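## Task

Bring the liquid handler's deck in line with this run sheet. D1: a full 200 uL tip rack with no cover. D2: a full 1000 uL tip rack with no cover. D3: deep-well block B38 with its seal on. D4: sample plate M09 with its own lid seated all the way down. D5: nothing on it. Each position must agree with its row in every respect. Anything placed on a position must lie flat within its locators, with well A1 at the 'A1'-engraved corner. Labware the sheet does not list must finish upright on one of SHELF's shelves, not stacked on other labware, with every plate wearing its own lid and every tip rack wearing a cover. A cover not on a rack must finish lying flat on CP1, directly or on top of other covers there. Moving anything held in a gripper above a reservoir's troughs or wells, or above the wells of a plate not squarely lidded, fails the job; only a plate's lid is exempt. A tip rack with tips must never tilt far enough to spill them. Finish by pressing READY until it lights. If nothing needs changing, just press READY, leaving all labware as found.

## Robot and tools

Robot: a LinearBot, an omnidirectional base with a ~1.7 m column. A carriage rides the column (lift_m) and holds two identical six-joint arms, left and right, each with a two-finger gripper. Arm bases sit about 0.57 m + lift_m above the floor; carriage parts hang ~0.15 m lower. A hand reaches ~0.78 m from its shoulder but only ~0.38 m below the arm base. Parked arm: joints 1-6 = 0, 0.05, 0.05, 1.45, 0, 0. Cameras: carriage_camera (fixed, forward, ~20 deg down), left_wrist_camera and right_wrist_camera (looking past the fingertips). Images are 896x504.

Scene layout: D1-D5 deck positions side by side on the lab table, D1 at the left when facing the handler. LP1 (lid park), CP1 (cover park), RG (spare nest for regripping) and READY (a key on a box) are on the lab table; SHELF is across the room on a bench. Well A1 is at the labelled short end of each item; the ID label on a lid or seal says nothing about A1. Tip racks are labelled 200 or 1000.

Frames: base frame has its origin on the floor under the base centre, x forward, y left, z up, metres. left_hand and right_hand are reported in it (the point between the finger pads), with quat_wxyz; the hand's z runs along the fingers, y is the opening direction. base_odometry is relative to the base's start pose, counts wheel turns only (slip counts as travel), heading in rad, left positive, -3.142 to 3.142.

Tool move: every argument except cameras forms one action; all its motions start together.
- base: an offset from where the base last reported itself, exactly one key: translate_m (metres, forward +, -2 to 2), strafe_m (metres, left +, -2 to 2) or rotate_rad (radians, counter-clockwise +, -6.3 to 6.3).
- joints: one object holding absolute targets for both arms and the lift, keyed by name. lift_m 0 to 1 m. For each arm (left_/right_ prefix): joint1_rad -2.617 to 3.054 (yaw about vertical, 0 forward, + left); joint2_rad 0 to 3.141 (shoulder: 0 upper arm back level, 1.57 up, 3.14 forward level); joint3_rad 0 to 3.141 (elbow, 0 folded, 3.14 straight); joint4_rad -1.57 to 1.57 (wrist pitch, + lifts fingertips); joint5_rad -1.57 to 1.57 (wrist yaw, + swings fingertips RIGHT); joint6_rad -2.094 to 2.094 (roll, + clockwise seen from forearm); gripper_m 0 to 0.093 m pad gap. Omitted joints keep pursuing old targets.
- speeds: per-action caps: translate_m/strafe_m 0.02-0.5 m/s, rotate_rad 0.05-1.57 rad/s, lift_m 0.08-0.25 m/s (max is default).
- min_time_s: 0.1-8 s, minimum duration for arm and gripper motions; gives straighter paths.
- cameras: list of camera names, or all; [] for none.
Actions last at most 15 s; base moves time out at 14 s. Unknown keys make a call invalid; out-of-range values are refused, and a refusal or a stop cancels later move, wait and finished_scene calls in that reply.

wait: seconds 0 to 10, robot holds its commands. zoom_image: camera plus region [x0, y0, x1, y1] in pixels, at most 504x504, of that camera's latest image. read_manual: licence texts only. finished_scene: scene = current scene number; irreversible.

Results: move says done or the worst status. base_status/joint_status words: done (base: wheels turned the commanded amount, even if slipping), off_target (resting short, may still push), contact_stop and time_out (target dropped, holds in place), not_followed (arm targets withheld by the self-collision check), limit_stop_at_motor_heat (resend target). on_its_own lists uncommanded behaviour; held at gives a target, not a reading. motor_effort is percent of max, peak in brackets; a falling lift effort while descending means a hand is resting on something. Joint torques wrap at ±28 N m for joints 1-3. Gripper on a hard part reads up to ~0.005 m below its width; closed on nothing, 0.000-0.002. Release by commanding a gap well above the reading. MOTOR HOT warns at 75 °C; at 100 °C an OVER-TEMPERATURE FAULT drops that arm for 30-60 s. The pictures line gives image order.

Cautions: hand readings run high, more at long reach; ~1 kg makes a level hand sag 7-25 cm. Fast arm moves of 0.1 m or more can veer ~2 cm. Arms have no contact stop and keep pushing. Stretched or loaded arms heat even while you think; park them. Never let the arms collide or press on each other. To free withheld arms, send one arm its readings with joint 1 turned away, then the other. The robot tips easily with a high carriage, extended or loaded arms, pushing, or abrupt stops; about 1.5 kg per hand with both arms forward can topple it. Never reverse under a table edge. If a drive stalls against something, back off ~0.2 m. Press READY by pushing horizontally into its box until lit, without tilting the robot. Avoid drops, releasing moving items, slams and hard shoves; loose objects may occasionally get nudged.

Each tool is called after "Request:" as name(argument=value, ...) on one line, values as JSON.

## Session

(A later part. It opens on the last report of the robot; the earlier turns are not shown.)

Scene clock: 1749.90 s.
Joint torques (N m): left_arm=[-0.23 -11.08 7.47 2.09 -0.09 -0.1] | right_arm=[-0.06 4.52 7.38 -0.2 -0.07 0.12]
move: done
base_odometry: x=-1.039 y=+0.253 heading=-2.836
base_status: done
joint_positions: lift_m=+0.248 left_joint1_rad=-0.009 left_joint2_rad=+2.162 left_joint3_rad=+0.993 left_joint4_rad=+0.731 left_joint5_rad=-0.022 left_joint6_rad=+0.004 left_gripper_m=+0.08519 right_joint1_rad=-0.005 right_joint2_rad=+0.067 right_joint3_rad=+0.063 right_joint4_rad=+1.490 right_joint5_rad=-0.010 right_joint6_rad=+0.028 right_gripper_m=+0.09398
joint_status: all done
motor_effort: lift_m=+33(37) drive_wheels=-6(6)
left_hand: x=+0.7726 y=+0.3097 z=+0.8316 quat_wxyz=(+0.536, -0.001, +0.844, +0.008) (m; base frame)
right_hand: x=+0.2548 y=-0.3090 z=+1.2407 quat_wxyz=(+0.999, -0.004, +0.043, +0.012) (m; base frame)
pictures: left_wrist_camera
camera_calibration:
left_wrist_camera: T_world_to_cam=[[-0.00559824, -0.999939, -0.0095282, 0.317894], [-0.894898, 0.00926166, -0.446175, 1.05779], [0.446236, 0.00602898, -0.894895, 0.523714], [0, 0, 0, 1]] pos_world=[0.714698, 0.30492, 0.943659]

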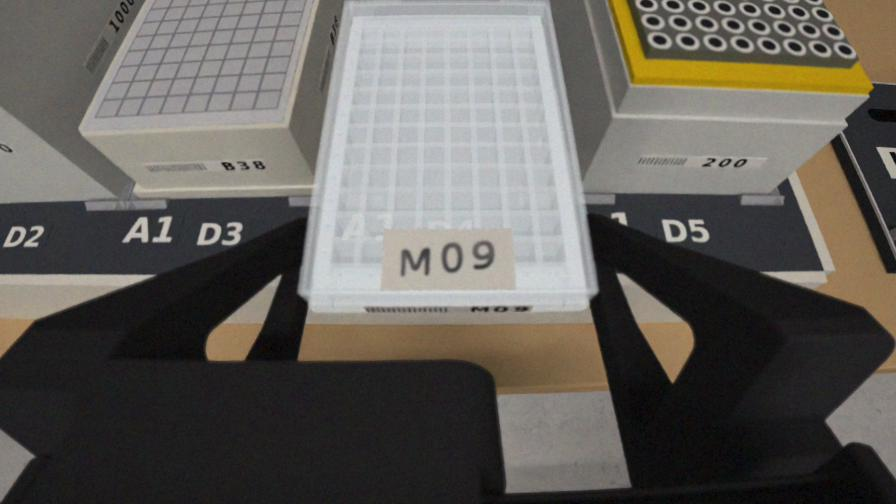

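Request:
move(base={"strafe_m": -0.001}, speeds={"strafe_m": 0.02}, cameras=["left_wrist_camera"])

Request:
zoom_image(camera="left_wrist_camera", region=[250, 170, 370, 238])

Request:
zoom_image(camera="left_wrist_camera", region=[530, 170, 650, 238])

Scene clock: 1756.77 s.
Joint torques (N m): left_arm=[-0.1 -11.1 7.49 2.09 -0.08 -0.1] | right_arm=[-0.08 4.53 7.34 -0.21 -0.06 0.12]
move: done
base_odometry: x=-1.039 y=+0.254 heading=-2.836
base_status: done
joint_positions: lift_m=+0.248 left_joint1_rad=-0.009 left_joint2_rad=+2.162 left_joint3_rad=+0.993 left_joint4_rad=+0.731 left_joint5_rad=-0.023 left_joint6_rad=+0.004 left_gripper_m=+0.08519 right_joint1_rad=-0.005 right_joint2_rad=+0.067 right_joint3_rad=+0.063 right_joint4_rad=+1.490 right_joint5_rad=-0.010 right_joint6_rad=+0.028 right_gripper_m=+0.09398
joint_status: not commanded
motor_effort: lift_m=+34(37) drive_wheels=-1(7)
left_hand: x=+0.7726 y=+0.3095 z=+0.8316 quat_wxyz=(+0.536, -0.001, +0.844, +0.008) (m; base frame)
right_hand: x=+0.2548 y=-0.3090 z=+1.2407 quat_wxyz=(+0.999, -0.004, +0.043, +0.012) (m; base frame)
pictures: left_wrist_camera
camera_calibration:
left_wrist_camera: T_world_to_cam=[[-0.00567055, -0.999935, -0.00985246, 0.317937], [-0.894896, 0.00947108, -0.446174, 1.05773], [0.446239, 0.00628687, -0.894892, 0.523633], [0, 0, 0, 1]] pos_world=[0.714695, 0.304606, 0.943659]

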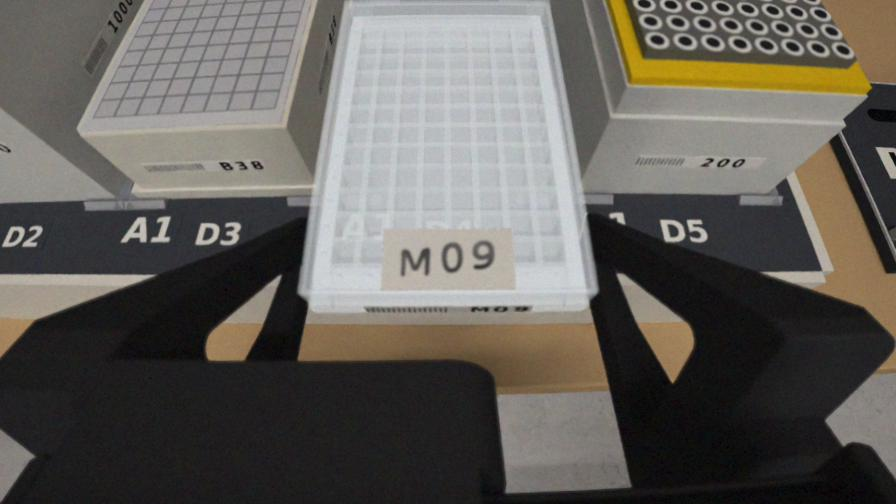

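Scaled by 4.200.

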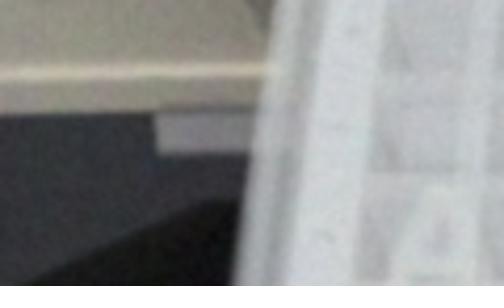

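Scaled by 4.200.

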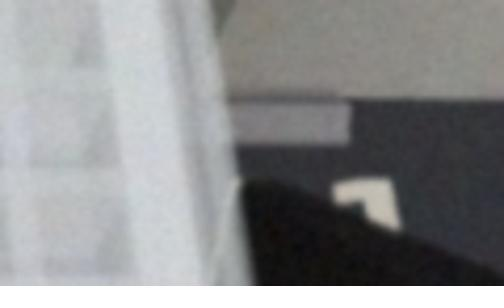

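Request:
move(base={"translate_m": 0.03}, speeds={"translate_m": 0.03}, cameras=["left_wrist_camera"])

Scene clock: 1791.30 s.
Joint torques (N m): left_arm=[-0.05 -11.03 7.47 2.09 -0.07 -0.11] | right_arm=[-0.08 4.53 7.41 -0.19 -0.06 0.12]
move: done
base_odometry: x=-1.068 y=+0.245 heading=-2.835
base_status: done
joint_positions: lift_m=+0.248 left_joint1_rad=-0.009 left_joint2_rad=+2.162 left_joint3_rad=+0.993 left_joint4_rad=+0.731 left_joint5_rad=-0.023 left_joint6_rad=+0.004 left_gripper_m=+0.08519 right_joint1_rad=-0.005 right_joint2_rad=+0.067 right_joint3_rad=+0.063 right_joint4_rad=+1.490 right_joint5_rad=-0.010 right_joint6_rad=+0.028 right_gripper_m=+0.09398
joint_status: not commanded
motor_effort: lift_m=+36(36) drive_wheels=+2(11)
left_hand: x=+0.7726 y=+0.3095 z=+0.8316 quat_wxyz=(+0.536, -0.001, +0.844, +0.008) (m; base frame)
right_hand: x=+0.2548 y=-0.3090 z=+1.2407 quat_wxyz=(+0.999, -0.004, +0.043, +0.012) (m; base frame)
pictures: left_wrist_camera
camera_calibration:
left_wrist_camera: T_world_to_cam=[[-0.00567055, -0.999935, -0.00985246, 0.317937], [-0.894896, 0.00947108, -0.446174, 1.05773], [0.446239, 0.00628687, -0.894892, 0.523633], [0, 0, 0, 1]] pos_world=[0.714695, 0.304606, 0.943659]

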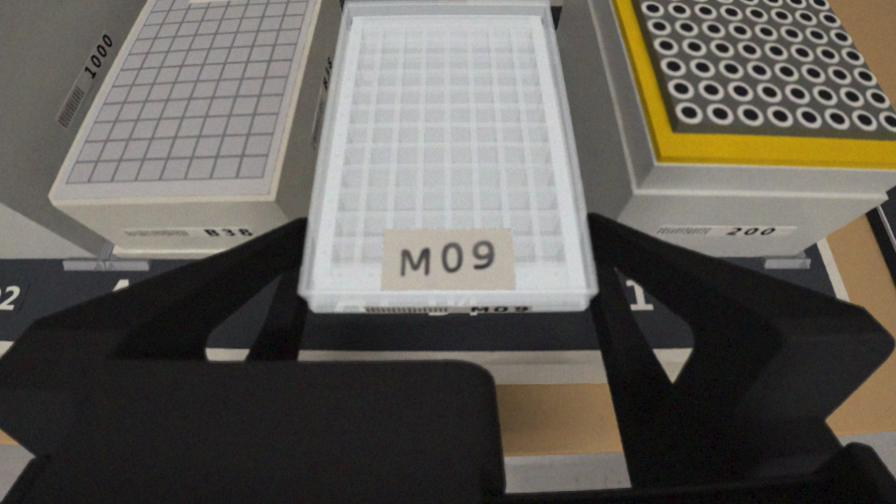

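Request:
zoom_image(camera="left_wrist_camera", region=[230, 170, 350, 270])

Request:
zoom_image(camera="left_wrist_camera", region=[560, 170, 680, 270])

Scaled by 4.200.

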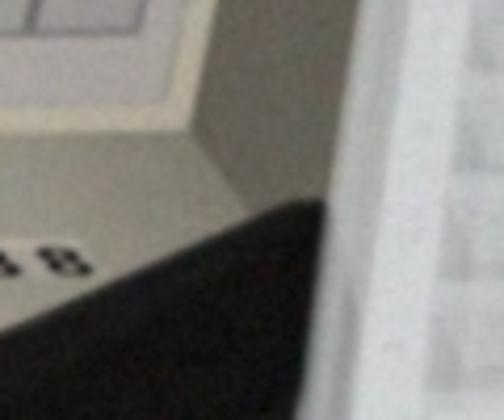

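Scaled by 4.200.

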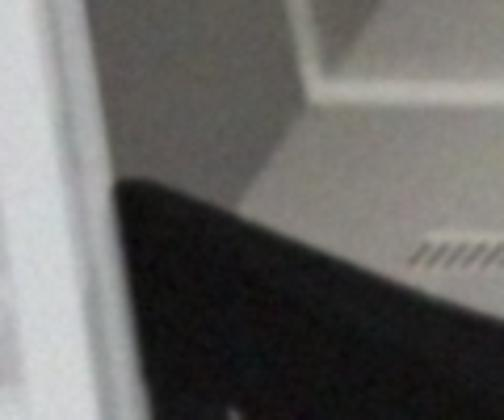

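Request:
move(base={"translate_m": 0.015}, speeds={"translate_m": 0.03}, cameras=["left_wrist_camera"])

Scene clock: 1832.80 s.
Joint torques (N m): left_arm=[0.05 -11.21 7.47 2.1 -0.07 -0.1] | right_arm=[-0.06 4.52 7.35 -0.23 -0.06 0.12]
move: done
base_odometry: x=-1.082 y=+0.240 heading=-2.834
base_status: done
joint_positions: lift_m=+0.248 left_joint1_rad=-0.009 left_joint2_rad=+2.162 left_joint3_rad=+0.993 left_joint4_rad=+0.731 left_joint5_rad=-0.023 left_joint6_rad=+0.004 left_gripper_m=+0.08519 right_joint1_rad=-0.005 right_joint2_rad=+0.067 right_joint3_rad=+0.063 right_joint4_rad=+1.490 right_joint5_rad=-0.010 right_joint6_rad=+0.028 right_gripper_m=+0.09398
joint_status: not commanded
motor_effort: lift_m=+35(37) drive_wheels=+2(10)
left_hand: x=+0.7726 y=+0.3095 z=+0.8316 quat_wxyz=(+0.536, -0.001, +0.844, +0.008) (m; base frame)
right_hand: x=+0.2547 y=-0.3090 z=+1.2407 quat_wxyz=(+0.999, -0.004, +0.043, +0.012) (m; base frame)
pictures: left_wrist_camera
camera_calibration:
left_wrist_camera: T_world_to_cam=[[-0.00567055, -0.999935, -0.00985246, 0.317937], [-0.894896, 0.00947108, -0.446174, 1.05773], [0.446239, 0.00628687, -0.894892, 0.523633], [0, 0, 0, 1]] pos_world=[0.714695, 0.304606, 0.943659]

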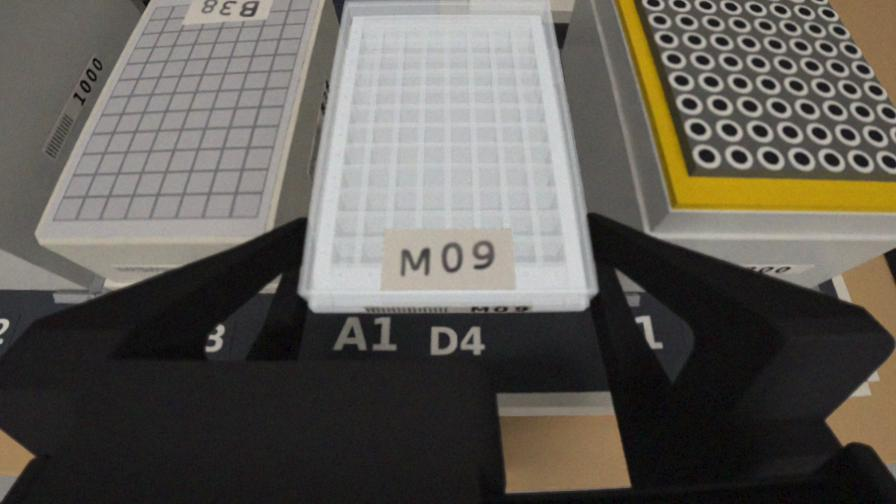

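Request:
zoom_image(camera="left_wrist_camera", region=[560, 250, 680, 350])

Request:
zoom_image(camera="left_wrist_camera", region=[230, 250, 350, 350])

Scaled by 4.200.

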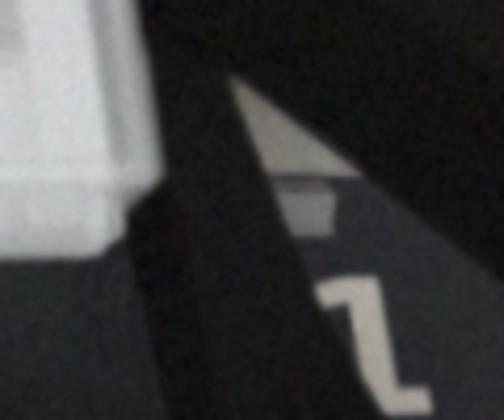

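Scaled by 4.200.

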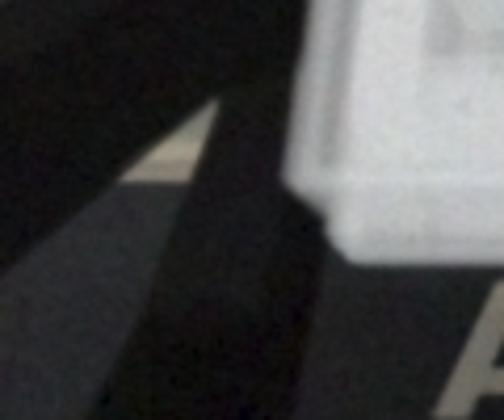

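Request:
move(base={"strafe_m": -0.0013}, speeds={"strafe_m": 0.02}, cameras=[])

Request:
move(base={"translate_m": 0.0095}, speeds={"translate_m": 0.03}, cameras=[])

Request:
move(joints={"lift_m": 0.235}, speeds={"lift_m": 0.08}, cameras=["left_wrist_camera"])

Request:
zoom_image(camera="left_wrist_camera", region=[540, 250, 660, 350])

Request:
zoom_image(camera="left_wrist_camera", region=[230, 250, 350, 350])

Scene clock: 1861.37 s.
Joint torques (N m): left_arm=[0.05 -11.08 7.49 2.09 -0.07 -0.11] | right_arm=[-0.06 4.52 7.39 -0.24 -0.06 0.12]
move: done
base_odometry: x=-1.083 y=+0.241 heading=-2.834
base_status: done
joint_positions: lift_m=+0.248 left_joint1_rad=-0.010 left_joint2_rad=+2.162 left_joint3_rad=+0.993 left_joint4_rad=+0.731 left_joint5_rad=-0.024 left_joint6_rad=+0.004 left_gripper_m=+0.08519 right_joint1_rad=-0.005 right_joint2_rad=+0.067 right_joint3_rad=+0.063 right_joint4_rad=+1.490 right_joint5_rad=-0.010 right_joint6_rad=+0.028 right_gripper_m=+0.09398
joint_status: not commanded
motor_effort: lift_m=+38(38) drive_wheels=-3(6)
left_hand: x=+0.7727 y=+0.3092 z=+0.8317 quat_wxyz=(+0.536, +0.000, +0.844, +0.008) (m; base frame)
right_hand: x=+0.2547 y=-0.3090 z=+1.2407 quat_wxyz=(+0.999, -0.004, +0.043, +0.012) (m; base frame)
pictures: none
No camera images: "cameras" was empty.

Scene clock: 1862.27 s.
Joint torques (N m): left_arm=[0.02 -11.08 7.47 2.09 -0.07 -0.11] | right_arm=[-0.08 4.53 7.34 -0.23 -0.06 0.12]
move: done
base_odometry: x=-1.092 y=+0.238 heading=-2.834
base_status: done
joint_positions: lift_m=+0.248 left_joint1_rad=-0.010 left_joint2_rad=+2.162 left_joint3_rad=+0.993 left_joint4_rad=+0.731 left_joint5_rad=-0.024 left_joint6_rad=+0.004 left_gripper_m=+0.08519 right_joint1_rad=-0.005 right_joint2_rad=+0.067 right_joint3_rad=+0.063 right_joint4_rad=+1.490 right_joint5_rad=-0.010 right_joint6_rad=+0.028 right_gripper_m=+0.09398
joint_status: not commanded
motor_effort: lift_m=+35(37) drive_wheels=-2(8)
left_hand: x=+0.7727 y=+0.3092 z=+0.8317 quat_wxyz=(+0.536, +0.000, +0.844, +0.008) (m; base frame)
right_hand: x=+0.2547 y=-0.3090 z=+1.2407 quat_wxyz=(+0.999, -0.004, +0.043, +0.012) (m; base frame)
pictures: none
No camera images: "cameras" was empty.

Scene clock: 1862.80 s.
Joint torques (N m): left_arm=[0.05 -11.14 7.27 2.09 -0.07 -0.11] | right_arm=[-0.08 4.53 7.32 -0.2 -0.06 0.12]
move: done
base_odometry: x=-1.092 y=+0.238 heading=-2.834
base_status: not commanded
joint_positions: lift_m=+0.235 left_joint1_rad=-0.010 left_joint2_rad=+2.162 left_joint3_rad=+0.994 left_joint4_rad=+0.732 left_joint5_rad=-0.024 left_joint6_rad=+0.004 left_gripper_m=+0.08519 right_joint1_rad=-0.005 right_joint2_rad=+0.067 right_joint3_rad=+0.063 right_joint4_rad=+1.490 right_joint5_rad=-0.010 right_joint6_rad=+0.028 right_gripper_m=+0.09398
joint_status: all done
motor_effort: lift_m=+29(32) drive_wheels=+0(4)
left_hand: x=+0.7733 y=+0.3092 z=+0.8199 quat_wxyz=(+0.537, +0.000, +0.843, +0.008) (m; base frame)
right_hand: x=+0.2547 y=-0.3090 z=+1.2281 quat_wxyz=(+0.999, -0.004, +0.043, +0.012) (m; base frame)
pictures: left_wrist_camera
camera_calibration:
left_wrist_camera: T_world_to_cam=[[-0.00571569, -0.999932, -0.0101649, 0.317827], [-0.893699, 0.00966836, -0.448562, 1.05406], [0.44863, 0.00652052, -0.893694, 0.509939], [0, 0, 0, 1]] pos_world=[0.715056, 0.304289, 0.931772]

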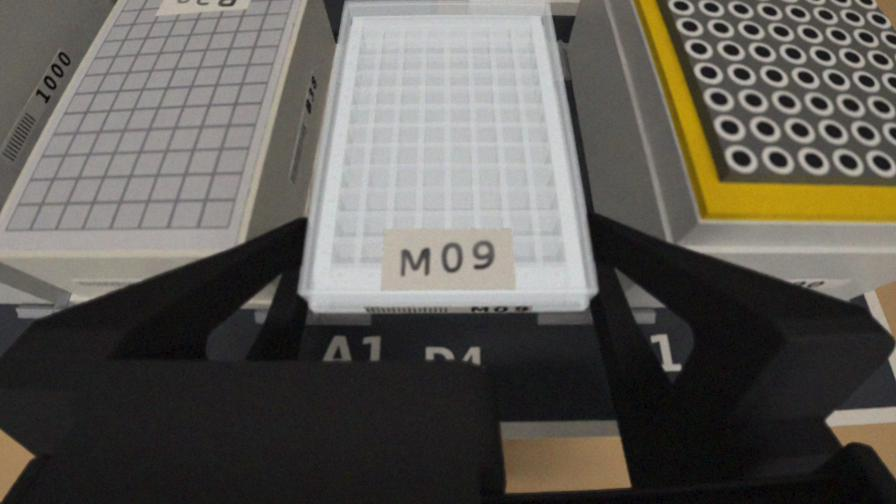

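Scaled by 4.200.

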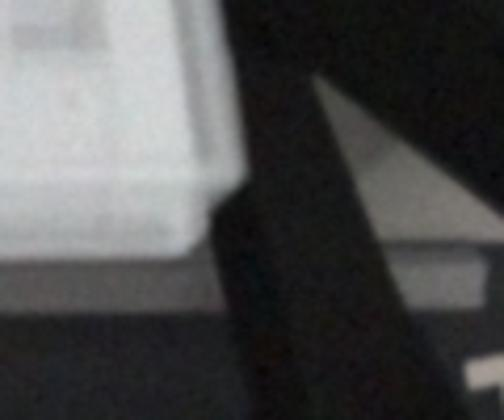

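Scaled by 4.200.

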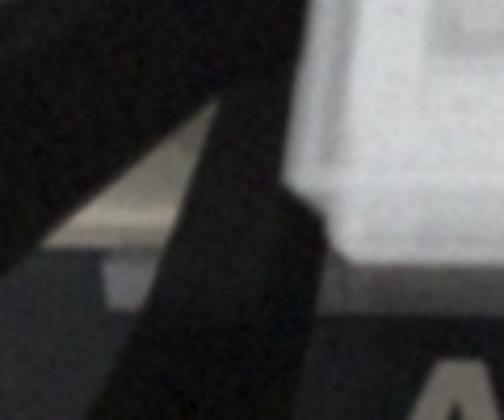

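Request:
move(base={"rotate_rad": -0.003}, speeds={"rotate_rad": 0.05}, cameras=["left_wrist_camera"])

Request:
zoom_image(camera="left_wrist_camera", region=[540, 280, 660, 340])

Request:
zoom_image(camera="left_wrist_camera", region=[240, 280, 380, 340])

Scene clock: 1875.80 s.
Joint torques (N m): left_arm=[0.01 -11.14 7.31 2.09 -0.07 -0.11] | right_arm=[-0.06 4.53 7.34 -0.21 -0.06 0.12]
move: done
base_odometry: x=-1.092 y=+0.238 heading=-2.836
base_status: done
joint_positions: lift_m=+0.235 left_joint1_rad=-0.010 left_joint2_rad=+2.162 left_joint3_rad=+0.994 left_joint4_rad=+0.732 left_joint5_rad=-0.024 left_joint6_rad=+0.004 left_gripper_m=+0.08519 right_joint1_rad=-0.005 right_joint2_rad=+0.067 right_joint3_rad=+0.063 right_joint4_rad=+1.490 right_joint5_rad=-0.010 right_joint6_rad=+0.028 right_gripper_m=+0.09398
joint_status: not commanded
motor_effort: lift_m=+31(35) drive_wheels=+2(3)
left_hand: x=+0.7733 y=+0.3094 z=+0.8199 quat_wxyz=(+0.537, -0.001, +0.843, +0.008) (m; base frame)
right_hand: x=+0.2547 y=-0.3090 z=+1.2281 quat_wxyz=(+0.999, -0.004, +0.043, +0.012) (m; base frame)
pictures: left_wrist_camera
camera_calibration:
left_wrist_camera: T_world_to_cam=[[-0.00533424, -0.999934, -0.0101649, 0.317739], [-0.893703, 0.00932743, -0.448562, 1.05417], [0.448628, 0.00669166, -0.893694, 0.509886], [0, 0, 0, 1]] pos_world=[0.715058, 0.304473, 0.931772]

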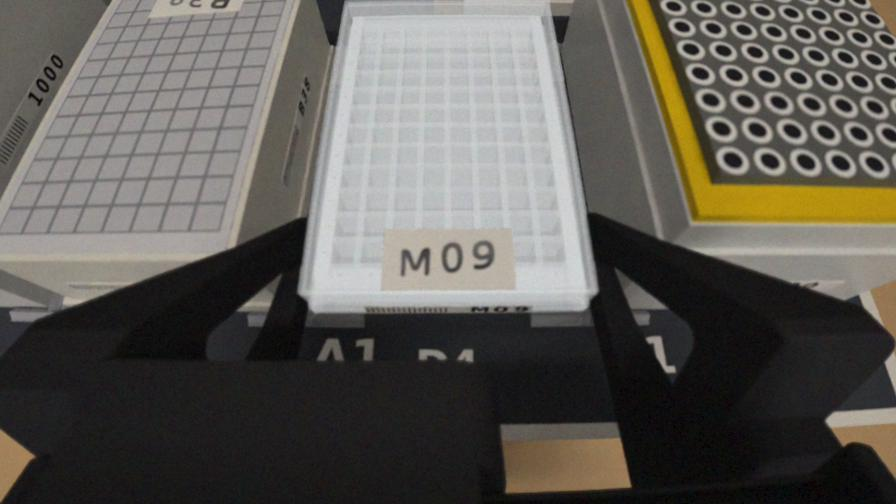

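Scaled by 4.200.

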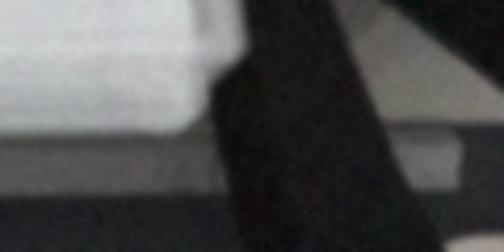

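Scaled by 3.600.

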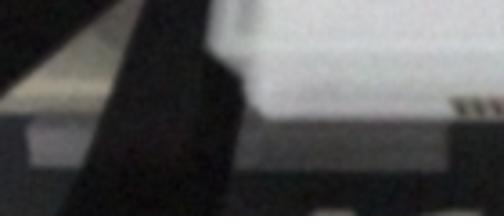

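Request:
move(base={"translate_m": 0.002}, speeds={"translate_m": 0.02}, cameras=[])

Request:
move(joints={"lift_m": 0.230}, speeds={"lift_m": 0.08}, cameras=["left_wrist_camera"])

Request:
zoom_image(camera="left_wrist_camera", region=[540, 280, 660, 340])

Request:
zoom_image(camera="left_wrist_camera", region=[240, 280, 380, 340])

Scene clock: 1908.33 s.
Joint torques (N m): left_arm=[-0.06 -11.03 7.3 2.09 -0.07 -0.1] | right_arm=[-0.08 4.52 7.34 -0.21 -0.06 0.12]
move: done
base_odometry: x=-1.094 y=+0.238 heading=-2.835
base_status: done
joint_positions: lift_m=+0.235 left_joint1_rad=-0.010 left_joint2_rad=+2.162 left_joint3_rad=+0.994 left_joint4_rad=+0.732 left_joint5_rad=-0.024 left_joint6_rad=+0.004 left_gripper_m=+0.08519 right_joint1_rad=-0.005 right_joint2_rad=+0.067 right_joint3_rad=+0.063 right_joint4_rad=+1.489 right_joint5_rad=-0.010 right_joint6_rad=+0.028 right_gripper_m=+0.09398
joint_status: not commanded
motor_effort: lift_m=+30(32) drive_wheels=+1(7)
left_hand: x=+0.7733 y=+0.3094 z=+0.8199 quat_wxyz=(+0.537, -0.001, +0.843, +0.009) (m; base frame)
right_hand: x=+0.2549 y=-0.3090 z=+1.2281 quat_wxyz=(+0.999, -0.004, +0.043, +0.012) (m; base frame)
pictures: none
No camera images: "cameras" was empty.

Scene clock: 1908.90 s.
Joint torques (N m): left_arm=[0.01 -11.21 7.28 2.09 -0.06 -0.11] | right_arm=[-0.08 4.48 7.27 -0.23 -0.06 0.12]
move: done
base_odometry: x=-1.094 y=+0.238 heading=-2.835
base_status: not commanded
joint_positions: lift_m=+0.230 left_joint1_rad=-0.010 left_joint2_rad=+2.163 left_joint3_rad=+0.995 left_joint4_rad=+0.731 left_joint5_rad=-0.024 left_joint6_rad=+0.004 left_gripper_m=+0.08519 right_joint1_rad=-0.005 right_joint2_rad=+0.067 right_joint3_rad=+0.063 right_joint4_rad=+1.489 right_joint5_rad=-0.010 right_joint6_rad=+0.028 right_gripper_m=+0.09398
joint_status: all done
motor_effort: lift_m=+31(33) drive_wheels=-4(5)
left_hand: x=+0.7733 y=+0.3094 z=+0.8144 quat_wxyz=(+0.537, -0.001, +0.844, +0.009) (m; base frame)
right_hand: x=+0.2549 y=-0.3090 z=+1.2231 quat_wxyz=(+0.999, -0.004, +0.043, +0.012) (m; base frame)
pictures: left_wrist_camera
camera_calibration:
left_wrist_camera: T_world_to_cam=[[-0.00500033, -0.999934, -0.0103316, 0.317626], [-0.894218, 0.00909577, -0.447539, 1.05131], [0.447604, 0.00700083, -0.894205, 0.50608], [0, 0, 0, 1]] pos_world=[0.715165, 0.3045, 0.926322]

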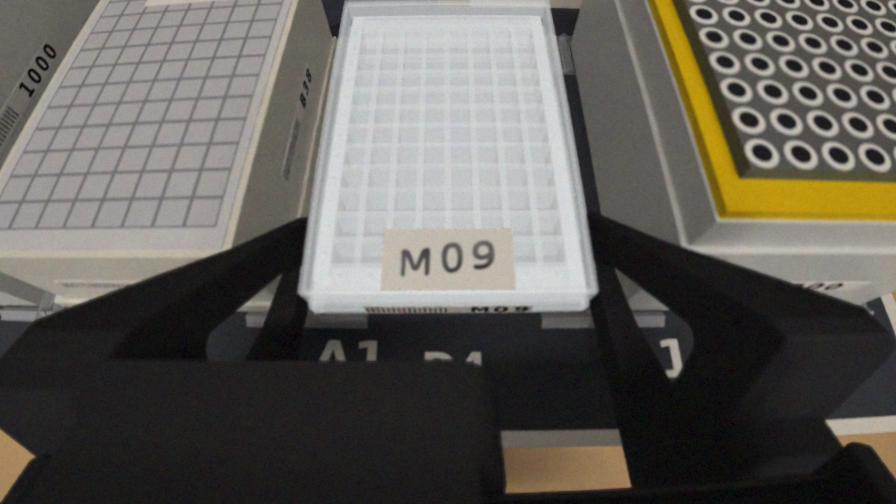

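Scaled by 4.200.

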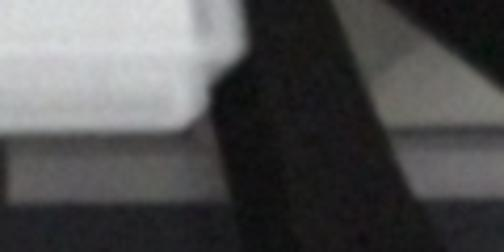

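Scaled by 3.600.

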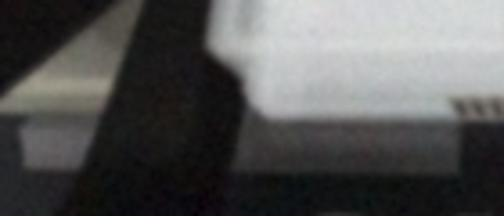

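Request:
zoom_image(camera="left_wrist_camera", region=[600, 280, 720, 340])

Scaled by 4.200.

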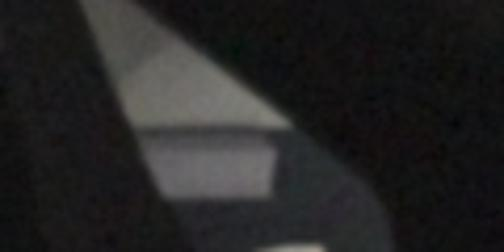

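Request:
move(base={"translate_m": 0.0008}, speeds={"translate_m": 0.02}, cameras=[])

Request:
move(base={"rotate_rad": -0.003}, speeds={"rotate_rad": 0.05}, cameras=["left_wrist_camera"])

Request:
zoom_image(camera="left_wrist_camera", region=[540, 280, 680, 340])

Request:
zoom_image(camera="left_wrist_camera", region=[240, 280, 380, 340])

Scene clock: 1935.73 s.
Joint torques (N m): left_arm=[-0.05 -11.25 7.23 2.1 -0.07 -0.1] | right_arm=[-0.06 4.53 7.34 -0.18 -0.06 0.12]
move: done
base_odometry: x=-1.094 y=+0.237 heading=-2.835
base_status: done
joint_positions: lift_m=+0.230 left_joint1_rad=-0.010 left_joint2_rad=+2.163 left_joint3_rad=+0.995 left_joint4_rad=+0.732 left_joint5_rad=-0.024 left_joint6_rad=+0.004 left_gripper_m=+0.08519 right_joint1_rad=-0.005 right_joint2_rad=+0.067 right_joint3_rad=+0.063 right_joint4_rad=+1.489 right_joint5_rad=-0.010 right_joint6_rad=+0.028 right_gripper_m=+0.09398
joint_status: not commanded
motor_effort: lift_m=+30(34) drive_wheels=+0(5)
left_hand: x=+0.7733 y=+0.3094 z=+0.8145 quat_wxyz=(+0.537, -0.001, +0.844, +0.009) (m; base frame)
right_hand: x=+0.2549 y=-0.3090 z=+1.2231 quat_wxyz=(+0.999, -0.004, +0.043, +0.012) (m; base frame)
pictures: none
No camera images: "cameras" was empty.

Scene clock: 1936.23 s.
Joint torques (N m): left_arm=[-0.12 -11.25 7.27 2.08 -0.07 -0.11] | right_arm=[-0.06 4.52 7.32 -0.2 -0.06 0.12]
move: done
base_odometry: x=-1.094 y=+0.237 heading=-2.837
base_status: done
joint_positions: lift_m=+0.230 left_joint1_rad=-0.009 left_joint2_rad=+2.163 left_joint3_rad=+0.995 left_joint4_rad=+0.732 left_joint5_rad=-0.025 left_joint6_rad=+0.004 left_gripper_m=+0.08519 right_joint1_rad=-0.005 right_joint2_rad=+0.067 right_joint3_rad=+0.063 right_joint4_rad=+1.489 right_joint5_rad=-0.010 right_joint6_rad=+0.028 right_gripper_m=+0.09398
joint_status: not commanded
motor_effort: lift_m=+31(33) drive_wheels=-5(7)
left_hand: x=+0.7733 y=+0.3101 z=+0.8145 quat_wxyz=(+0.537, -0.001, +0.844, +0.009) (m; base frame)
right_hand: x=+0.2549 y=-0.3090 z=+1.2231 quat_wxyz=(+0.999, -0.004, +0.043, +0.012) (m; base frame)
pictures: left_wrist_camera
camera_calibration:
left_wrist_camera: T_world_to_cam=[[-0.00319667, -0.999936, -0.0108141, 0.317235], [-0.89406, 0.00770195, -0.44788, 1.05196], [0.447935, 0.00823677, -0.894028, 0.505353], [0, 0, 0, 1]] pos_world=[0.715169, 0.304951, 0.926384]

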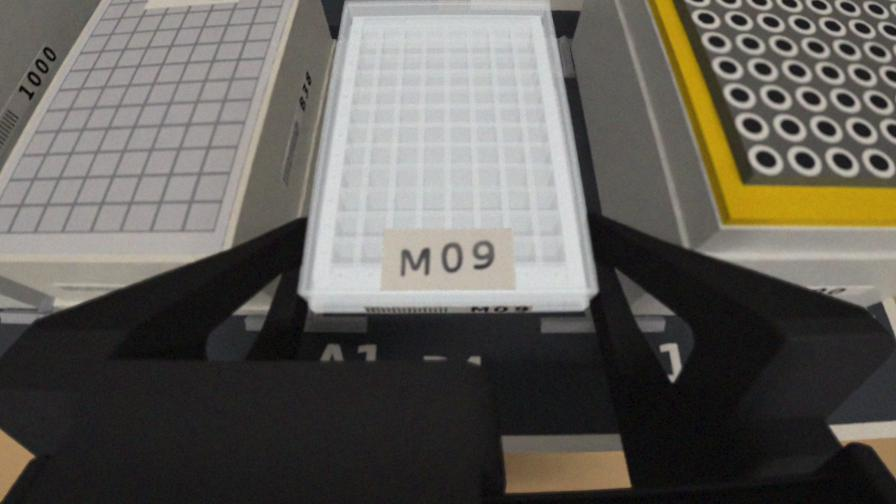

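Scaled by 3.600.

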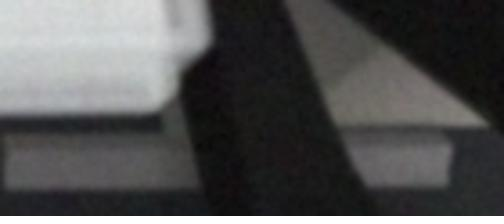

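Scaled by 3.600.

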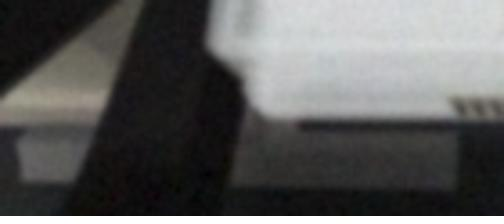

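Request:
move(joints={"left_joint5_rad": -0.001}, min_time_s=0.8, cameras=["left_wrist_camera"])

Request:
zoom_image(camera="left_wrist_camera", region=[540, 280, 680, 340])

Request:
zoom_image(camera="left_wrist_camera", region=[240, 280, 380, 340])

Scene clock: 1951.30 s.
Joint torques (N m): left_arm=[-0.08 -11.23 7.28 2.09 0.2 -0.11] | right_arm=[-0.08 4.53 7.34 -0.2 -0.06 0.12]
move: done
base_odometry: x=-1.094 y=+0.237 heading=-2.837
base_status: not commanded
joint_positions: lift_m=+0.230 left_joint1_rad=-0.009 left_joint2_rad=+2.163 left_joint3_rad=+0.995 left_joint4_rad=+0.732 left_joint5_rad=-0.017 left_joint6_rad=+0.004 left_gripper_m=+0.08519 right_joint1_rad=-0.005 right_joint2_rad=+0.067 right_joint3_rad=+0.063 right_joint4_rad=+1.489 right_joint5_rad=-0.010 right_joint6_rad=+0.028 right_gripper_m=+0.09398
joint_status: all done
motor_effort: lift_m=+29(33) drive_wheels=-5(6)
left_hand: x=+0.7733 y=+0.3086 z=+0.8145 quat_wxyz=(+0.537, +0.001, +0.844, +0.006) (m; base frame)
right_hand: x=+0.2549 y=-0.3090 z=+1.2231 quat_wxyz=(+0.999, -0.004, +0.043, +0.012) (m; base frame)
pictures: left_wrist_camera
camera_calibration:
left_wrist_camera: T_world_to_cam=[[-0.0107999, -0.999915, -0.00726181, 0.318773], [-0.893996, 0.0129087, -0.447888, 1.05033], [0.447944, 0.00165486, -0.89406, 0.507397], [0, 0, 0, 1]] pos_world=[0.715151, 0.304348, 0.92639]

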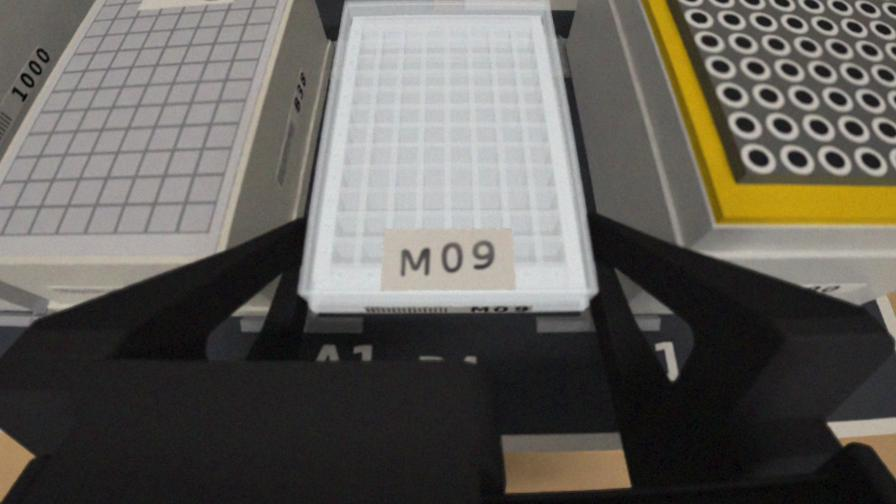

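Scaled by 3.600.

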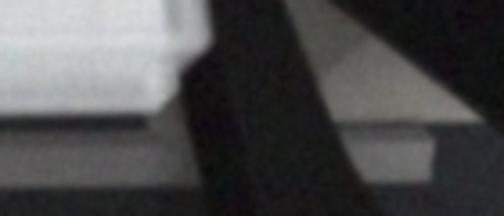

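Scaled by 3.600.

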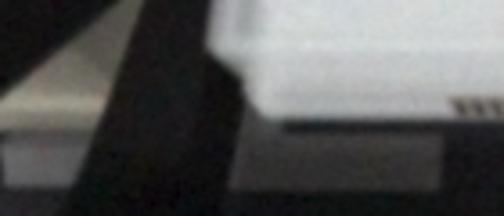

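Request:
move(cameras=["left_wrist_camera"])

Scene clock: 1977.30 s.
Joint torques (N m): left_arm=[-0.09 -11.19 7.3 2.09 0.2 -0.11] | right_arm=[-0.08 4.53 7.34 -0.2 -0.06 0.12]
base_odometry: x=-1.094 y=+0.237 heading=-2.837
base_status: not commanded
joint_positions: lift_m=+0.230 left_joint1_rad=-0.009 left_joint2_rad=+2.163 left_joint3_rad=+0.995 left_joint4_rad=+0.732 left_joint5_rad=-0.016 left_joint6_rad=+0.004 left_gripper_m=+0.08519 right_joint1_rad=-0.005 right_joint2_rad=+0.067 right_joint3_rad=+0.063 right_joint4_rad=+1.489 right_joint5_rad=-0.010 right_joint6_rad=+0.028 right_gripper_m=+0.09398
joint_status: all done
motor_effort: lift_m=+30(33) drive_wheels=-5(6)
left_hand: x=+0.7733 y=+0.3085 z=+0.8145 quat_wxyz=(+0.537, +0.001, +0.844, +0.006) (m; base frame)
right_hand: x=+0.2549 y=-0.3090 z=+1.2231 quat_wxyz=(+0.999, -0.004, +0.043, +0.012) (m; base frame)
pictures: left_wrist_camera
camera_calibration:
left_wrist_camera: T_world_to_cam=[[-0.0111455, -0.999913, -0.00710033, 0.318843], [-0.893993, 0.0131453, -0.447889, 1.05026], [0.447943, 0.00135568, -0.894061, 0.50749], [0, 0, 0, 1]] pos_world=[0.71515, 0.304321, 0.92639]

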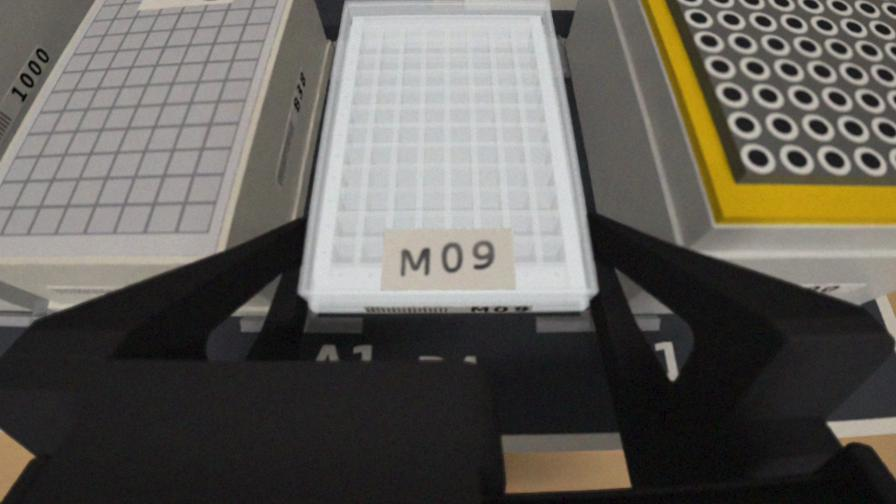

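Request:
move(joints={"lift_m": 0.2275}, speeds={"lift_m": 0.08}, cameras=["left_wrist_camera"])

Request:
move(joints={"lift_m": 0.2255}, speeds={"lift_m": 0.08}, cameras=[])

Scene clock: 1982.13 s.
Joint torques (N m): left_arm=[-0.08 -11.19 7.24 2.12 0.21 -0.11] | right_arm=[-0.08 4.44 7.34 -0.18 -0.06 0.12]
move: done
base_odometry: x=-1.094 y=+0.237 heading=-2.837
base_status: not commanded
joint_positions: lift_m=+0.228 left_joint1_rad=-0.009 left_joint2_rad=+2.163 left_joint3_rad=+0.995 left_joint4_rad=+0.731 left_joint5_rad=-0.016 left_joint6_rad=+0.004 left_gripper_m=+0.08519 right_joint1_rad=-0.005 right_joint2_rad=+0.067 right_joint3_rad=+0.063 right_joint4_rad=+1.489 right_joint5_rad=-0.010 right_joint6_rad=+0.028 right_gripper_m=+0.09398
joint_status: all done
motor_effort: lift_m=+30(32) drive_wheels=-5(6)
left_hand: x=+0.7733 y=+0.3085 z=+0.8118 quat_wxyz=(+0.537, +0.001, +0.844, +0.005) (m; base frame)
right_hand: x=+0.2549 y=-0.3090 z=+1.2207 quat_wxyz=(+0.999, -0.004, +0.043, +0.012) (m; base frame)
pictures: left_wrist_camera
camera_calibration:
left_wrist_camera: T_world_to_cam=[[-0.0114964, -0.99991, -0.00693696, 0.318896], [-0.89433, 0.0133851, -0.447208, 1.04865], [0.44726, 0.00106265, -0.894403, 0.50608], [0, 0, 0, 1]] pos_world=[0.715155, 0.304293, 0.923816]

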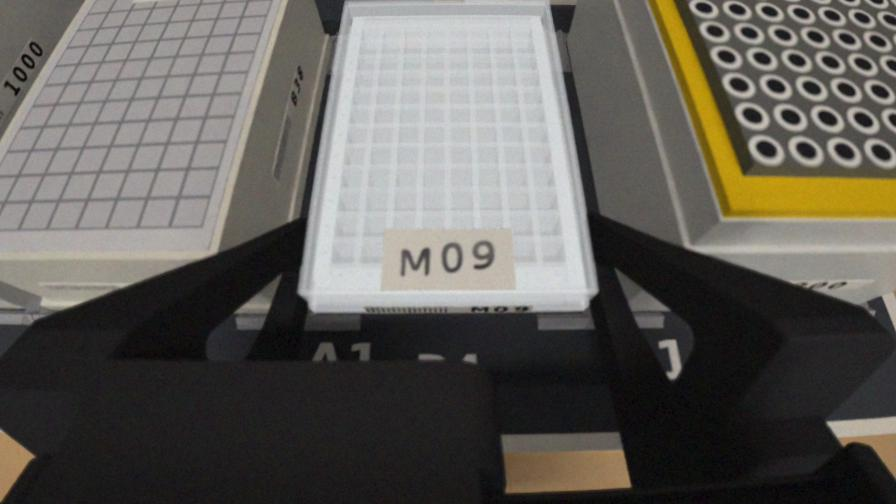

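Scene clock: 1982.53 s.
Joint torques (N m): left_arm=[-0.01 -11.22 7.21 2.06 0.2 -0.11] | right_arm=[-0.06 4.52 7.25 -0.21 -0.06 0.12]
move: done
base_odometry: x=-1.094 y=+0.237 heading=-2.837
base_status: not commanded
joint_positions: lift_m=+0.226 left_joint1_rad=-0.009 left_joint2_rad=+2.163 left_joint3_rad=+0.995 left_joint4_rad=+0.734 left_joint5_rad=-0.016 left_joint6_rad=+0.004 left_gripper_m=+0.08519 right_joint1_rad=-0.005 right_joint2_rad=+0.067 right_joint3_rad=+0.063 right_joint4_rad=+1.489 right_joint5_rad=-0.010 right_joint6_rad=+0.028 right_gripper_m=+0.09398
joint_status: all done
motor_effort: lift_m=+30(32) drive_wheels=-5(6)
left_hand: x=+0.7736 y=+0.3085 z=+0.8105 quat_wxyz=(+0.538, +0.001, +0.843, +0.005) (m; base frame)
right_hand: x=+0.2549 y=-0.3090 z=+1.2187 quat_wxyz=(+0.999, -0.004, +0.043, +0.012) (m; base frame)
pictures: none
No camera images: "cameras" was empty.

Request:
move(joints={"lift_m": 0.224}, speeds={"lift_m": 0.08}, cameras=["left_wrist_camera"])

Request:
zoom_image(camera="left_wrist_camera", region=[230, 270, 670, 350])

Scene clock: 1990.97 s.
Joint torques (N m): left_arm=[-0.08 -11.25 7.21 2.05 0.2 -0.1] | right_arm=[-0.08 4.64 7.32 -0.21 -0.06 0.12]
move: done
base_odometry: x=-1.094 y=+0.237 heading=-2.837
base_status: not commanded
joint_positions: lift_m=+0.224 left_joint1_rad=-0.009 left_joint2_rad=+2.163 left_joint3_rad=+0.995 left_joint4_rad=+0.736 left_joint5_rad=-0.016 left_joint6_rad=+0.003 left_gripper_m=+0.08519 right_joint1_rad=-0.005 right_joint2_rad=+0.067 right_joint3_rad=+0.063 right_joint4_rad=+1.489 right_joint5_rad=-0.010 right_joint6_rad=+0.028 right_gripper_m=+0.09398
joint_status: all done
motor_effort: lift_m=+28(32) drive_wheels=-4(6)
left_hand: x=+0.7738 y=+0.3085 z=+0.8096 quat_wxyz=(+0.539, +0.001, +0.842, +0.005) (m; base frame)
right_hand: x=+0.2549 y=-0.3090 z=+1.2172 quat_wxyz=(+0.999, -0.004, +0.043, +0.012) (m; base frame)
pictures: left_wrist_camera
camera_calibration:
left_wrist_camera: T_world_to_cam=[[-0.0109797, -0.999922, -0.0059113, 0.317655], [-0.891931, 0.012466, -0.451999, 1.05044], [0.452038, 0.000309652, -0.891999, 0.498405], [0, 0, 0, 1]] pos_world=[0.715112, 0.304382, 0.921254]

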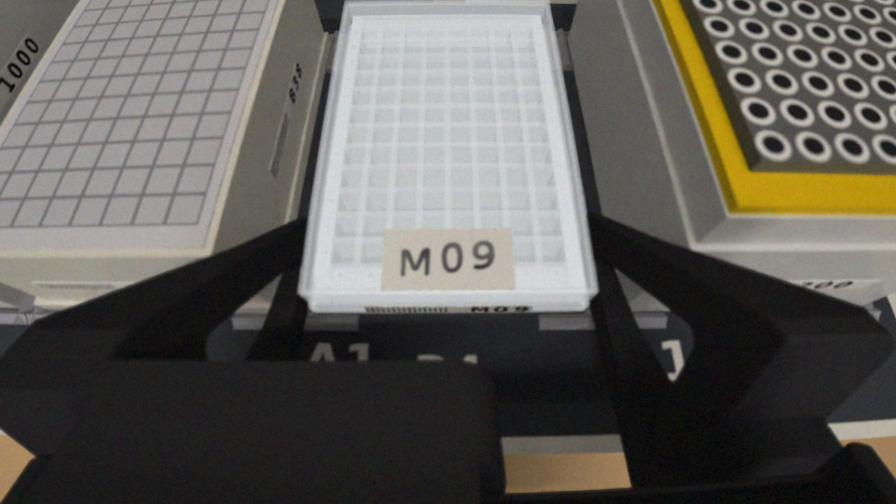

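Scaled by 1.145.

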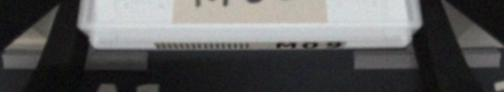

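Request:
zoom_image(camera="left_wrist_camera", region=[530, 280, 670, 340])

Request:
zoom_image(camera="left_wrist_camera", region=[230, 280, 370, 340])

Request:
zoom_image(camera="left_wrist_camera", region=[310, 0, 590, 80])

Scaled by 3.600.

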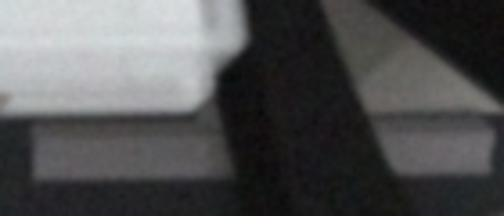

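Scaled by 3.600.

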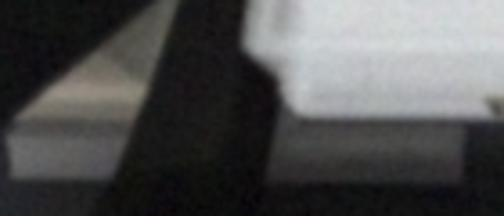

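Scaled by 1.800.

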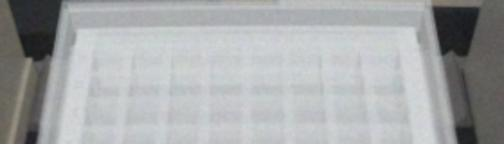

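Request:
move(joints={"lift_m": 0.2225}, speeds={"lift_m": 0.08}, cameras=[])

Request:
move(joints={"lift_m": 0.221}, speeds={"lift_m": 0.08}, cameras=["left_wrist_camera"])

Request:
zoom_image(camera="left_wrist_camera", region=[230, 280, 370, 340])

Request:
zoom_image(camera="left_wrist_camera", region=[530, 280, 670, 340])

Scene clock: 2019.93 s.
Joint torques (N m): left_arm=[-0.08 -11.22 7.28 2.01 0.21 -0.08] | right_arm=[-0.08 4.51 7.36 -0.2 -0.06 0.12]
move: done
base_odometry: x=-1.094 y=+0.237 heading=-2.837
base_status: not commanded
joint_positions: lift_m=+0.223 left_joint1_rad=-0.009 left_joint2_rad=+2.163 left_joint3_rad=+0.995 left_joint4_rad=+0.739 left_joint5_rad=-0.016 left_joint6_rad=+0.001 left_gripper_m=+0.08519 right_joint1_rad=-0.005 right_joint2_rad=+0.067 right_joint3_rad=+0.063 right_joint4_rad=+1.489 right_joint5_rad=-0.010 right_joint6_rad=+0.028 right_gripper_m=+0.09398
joint_status: all done
motor_effort: lift_m=+30(32) drive_wheels=+2(5)
left_hand: x=+0.7741 y=+0.3085 z=+0.8088 quat_wxyz=(+0.540, +0.000, +0.842, +0.005) (m; base frame)
right_hand: x=+0.2549 y=-0.3090 z=+1.2157 quat_wxyz=(+0.999, -0.004, +0.043, +0.012) (m; base frame)
pictures: none
No camera images: "cameras" was empty.

Scene clock: 2020.30 s.
Joint torques (N m): left_arm=[-0.08 -11.28 7.25 1.94 0.21 -0.05] | right_arm=[-0.06 4.51 7.36 -0.2 -0.06 0.12]
move: done
base_odometry: x=-1.094 y=+0.237 heading=-2.837
base_status: not commanded
joint_positions: lift_m=+0.221 left_joint1_rad=-0.009 left_joint2_rad=+2.163 left_joint3_rad=+0.995 left_joint4_rad=+0.746 left_joint5_rad=-0.016 left_joint6_rad=-0.001 left_gripper_m=+0.08519 right_joint1_rad=-0.005 right_joint2_rad=+0.067 right_joint3_rad=+0.063 right_joint4_rad=+1.489 right_joint5_rad=-0.010 right_joint6_rad=+0.028 right_gripper_m=+0.09398
joint_status: all done
motor_effort: lift_m=+30(31) drive_wheels=+2(5)
left_hand: x=+0.7749 y=+0.3085 z=+0.8090 quat_wxyz=(+0.543, -0.001, +0.840, +0.004) (m; base frame)
right_hand: x=+0.2549 y=-0.3090 z=+1.2143 quat_wxyz=(+0.999, -0.004, +0.043, +0.012) (m; base frame)
pictures: left_wrist_camera
camera_calibration:
left_wrist_camera: T_world_to_cam=[[-0.0093557, -0.999953, -0.00245204, 0.313607], [-0.887232, 0.00943207, -0.461227, 1.05594], [0.461229, -0.00213958, -0.887279, 0.487184], [0, 0, 0, 1]] pos_world=[0.715095, 0.304675, 0.920066]

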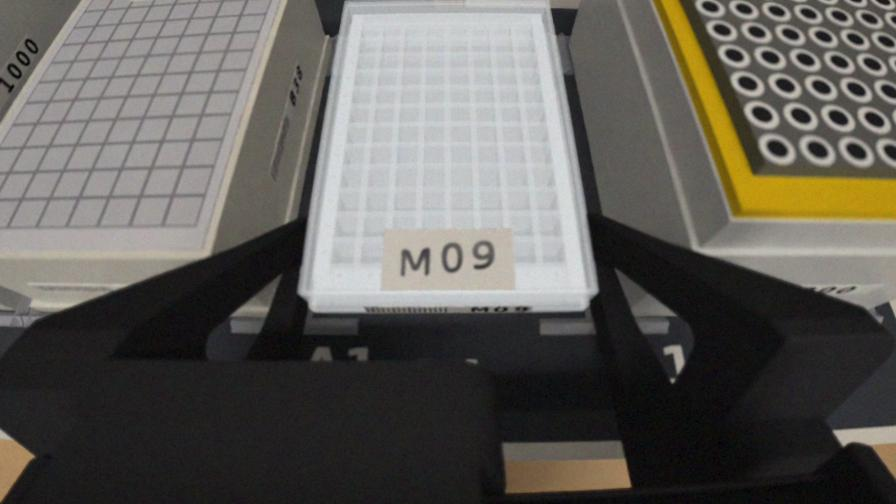

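Scaled by 3.600.

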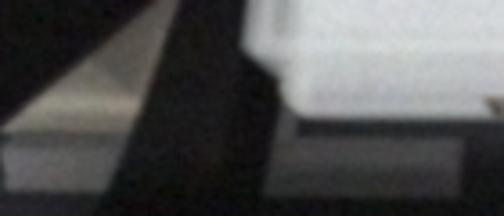

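Scaled by 3.600.

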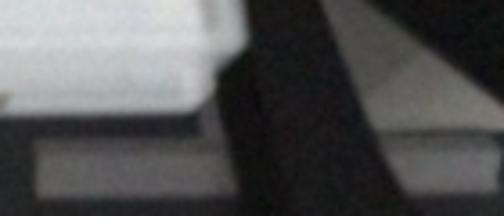

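Request:
move(cameras=["carriage_camera"])

Request:
zoom_image(camera="carriage_camera", region=[320, 180, 500, 300])

Scene clock: 2048.10 s.
Joint torques (N m): left_arm=[-0.09 -11.22 7.28 1.94 0.21 -0.06] | right_arm=[-0.08 4.53 7.34 -0.2 -0.06 0.11]
base_odometry: x=-1.094 y=+0.237 heading=-2.837
base_status: not commanded
joint_positions: lift_m=+0.221 left_joint1_rad=-0.009 left_joint2_rad=+2.163 left_joint3_rad=+0.995 left_joint4_rad=+0.746 left_joint5_rad=-0.016 left_joint6_rad=-0.001 left_gripper_m=+0.08519 right_joint1_rad=-0.005 right_joint2_rad=+0.067 right_joint3_rad=+0.063 right_joint4_rad=+1.489 right_joint5_rad=-0.010 right_joint6_rad=+0.028 right_gripper_m=+0.09398
joint_status: all done
motor_effort: lift_m=+27(31) drive_wheels=+2(5)
left_hand: x=+0.7749 y=+0.3085 z=+0.8090 quat_wxyz=(+0.543, -0.001, +0.840, +0.004) (m; base frame)
right_hand: x=+0.2549 y=-0.3090 z=+1.2143 quat_wxyz=(+0.999, -0.004, +0.043, +0.012) (m; base frame)
pictures: carriage_camera
camera_calibration:
carriage_camera: T_world_to_cam=[[-0.0149295, -0.999707, -0.0190761, 0.0232621], [-0.307061, 0.0227403, -0.951418, 1.17143], [0.951573, -0.00834669, -0.307311, 0.248078], [0, 0, 0, 1]] pos_world=[0.123983, -0.00131271, 1.1912]

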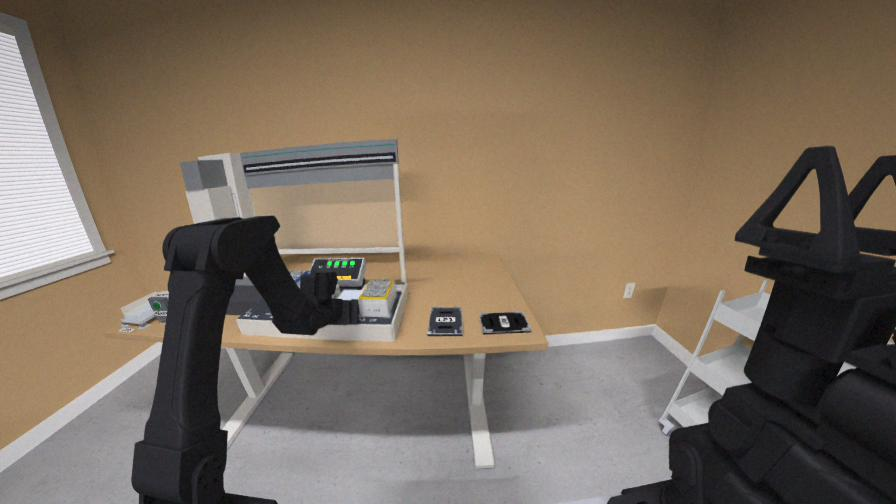

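Scaled by 2.800.

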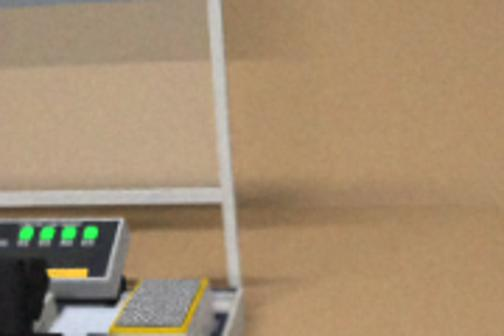

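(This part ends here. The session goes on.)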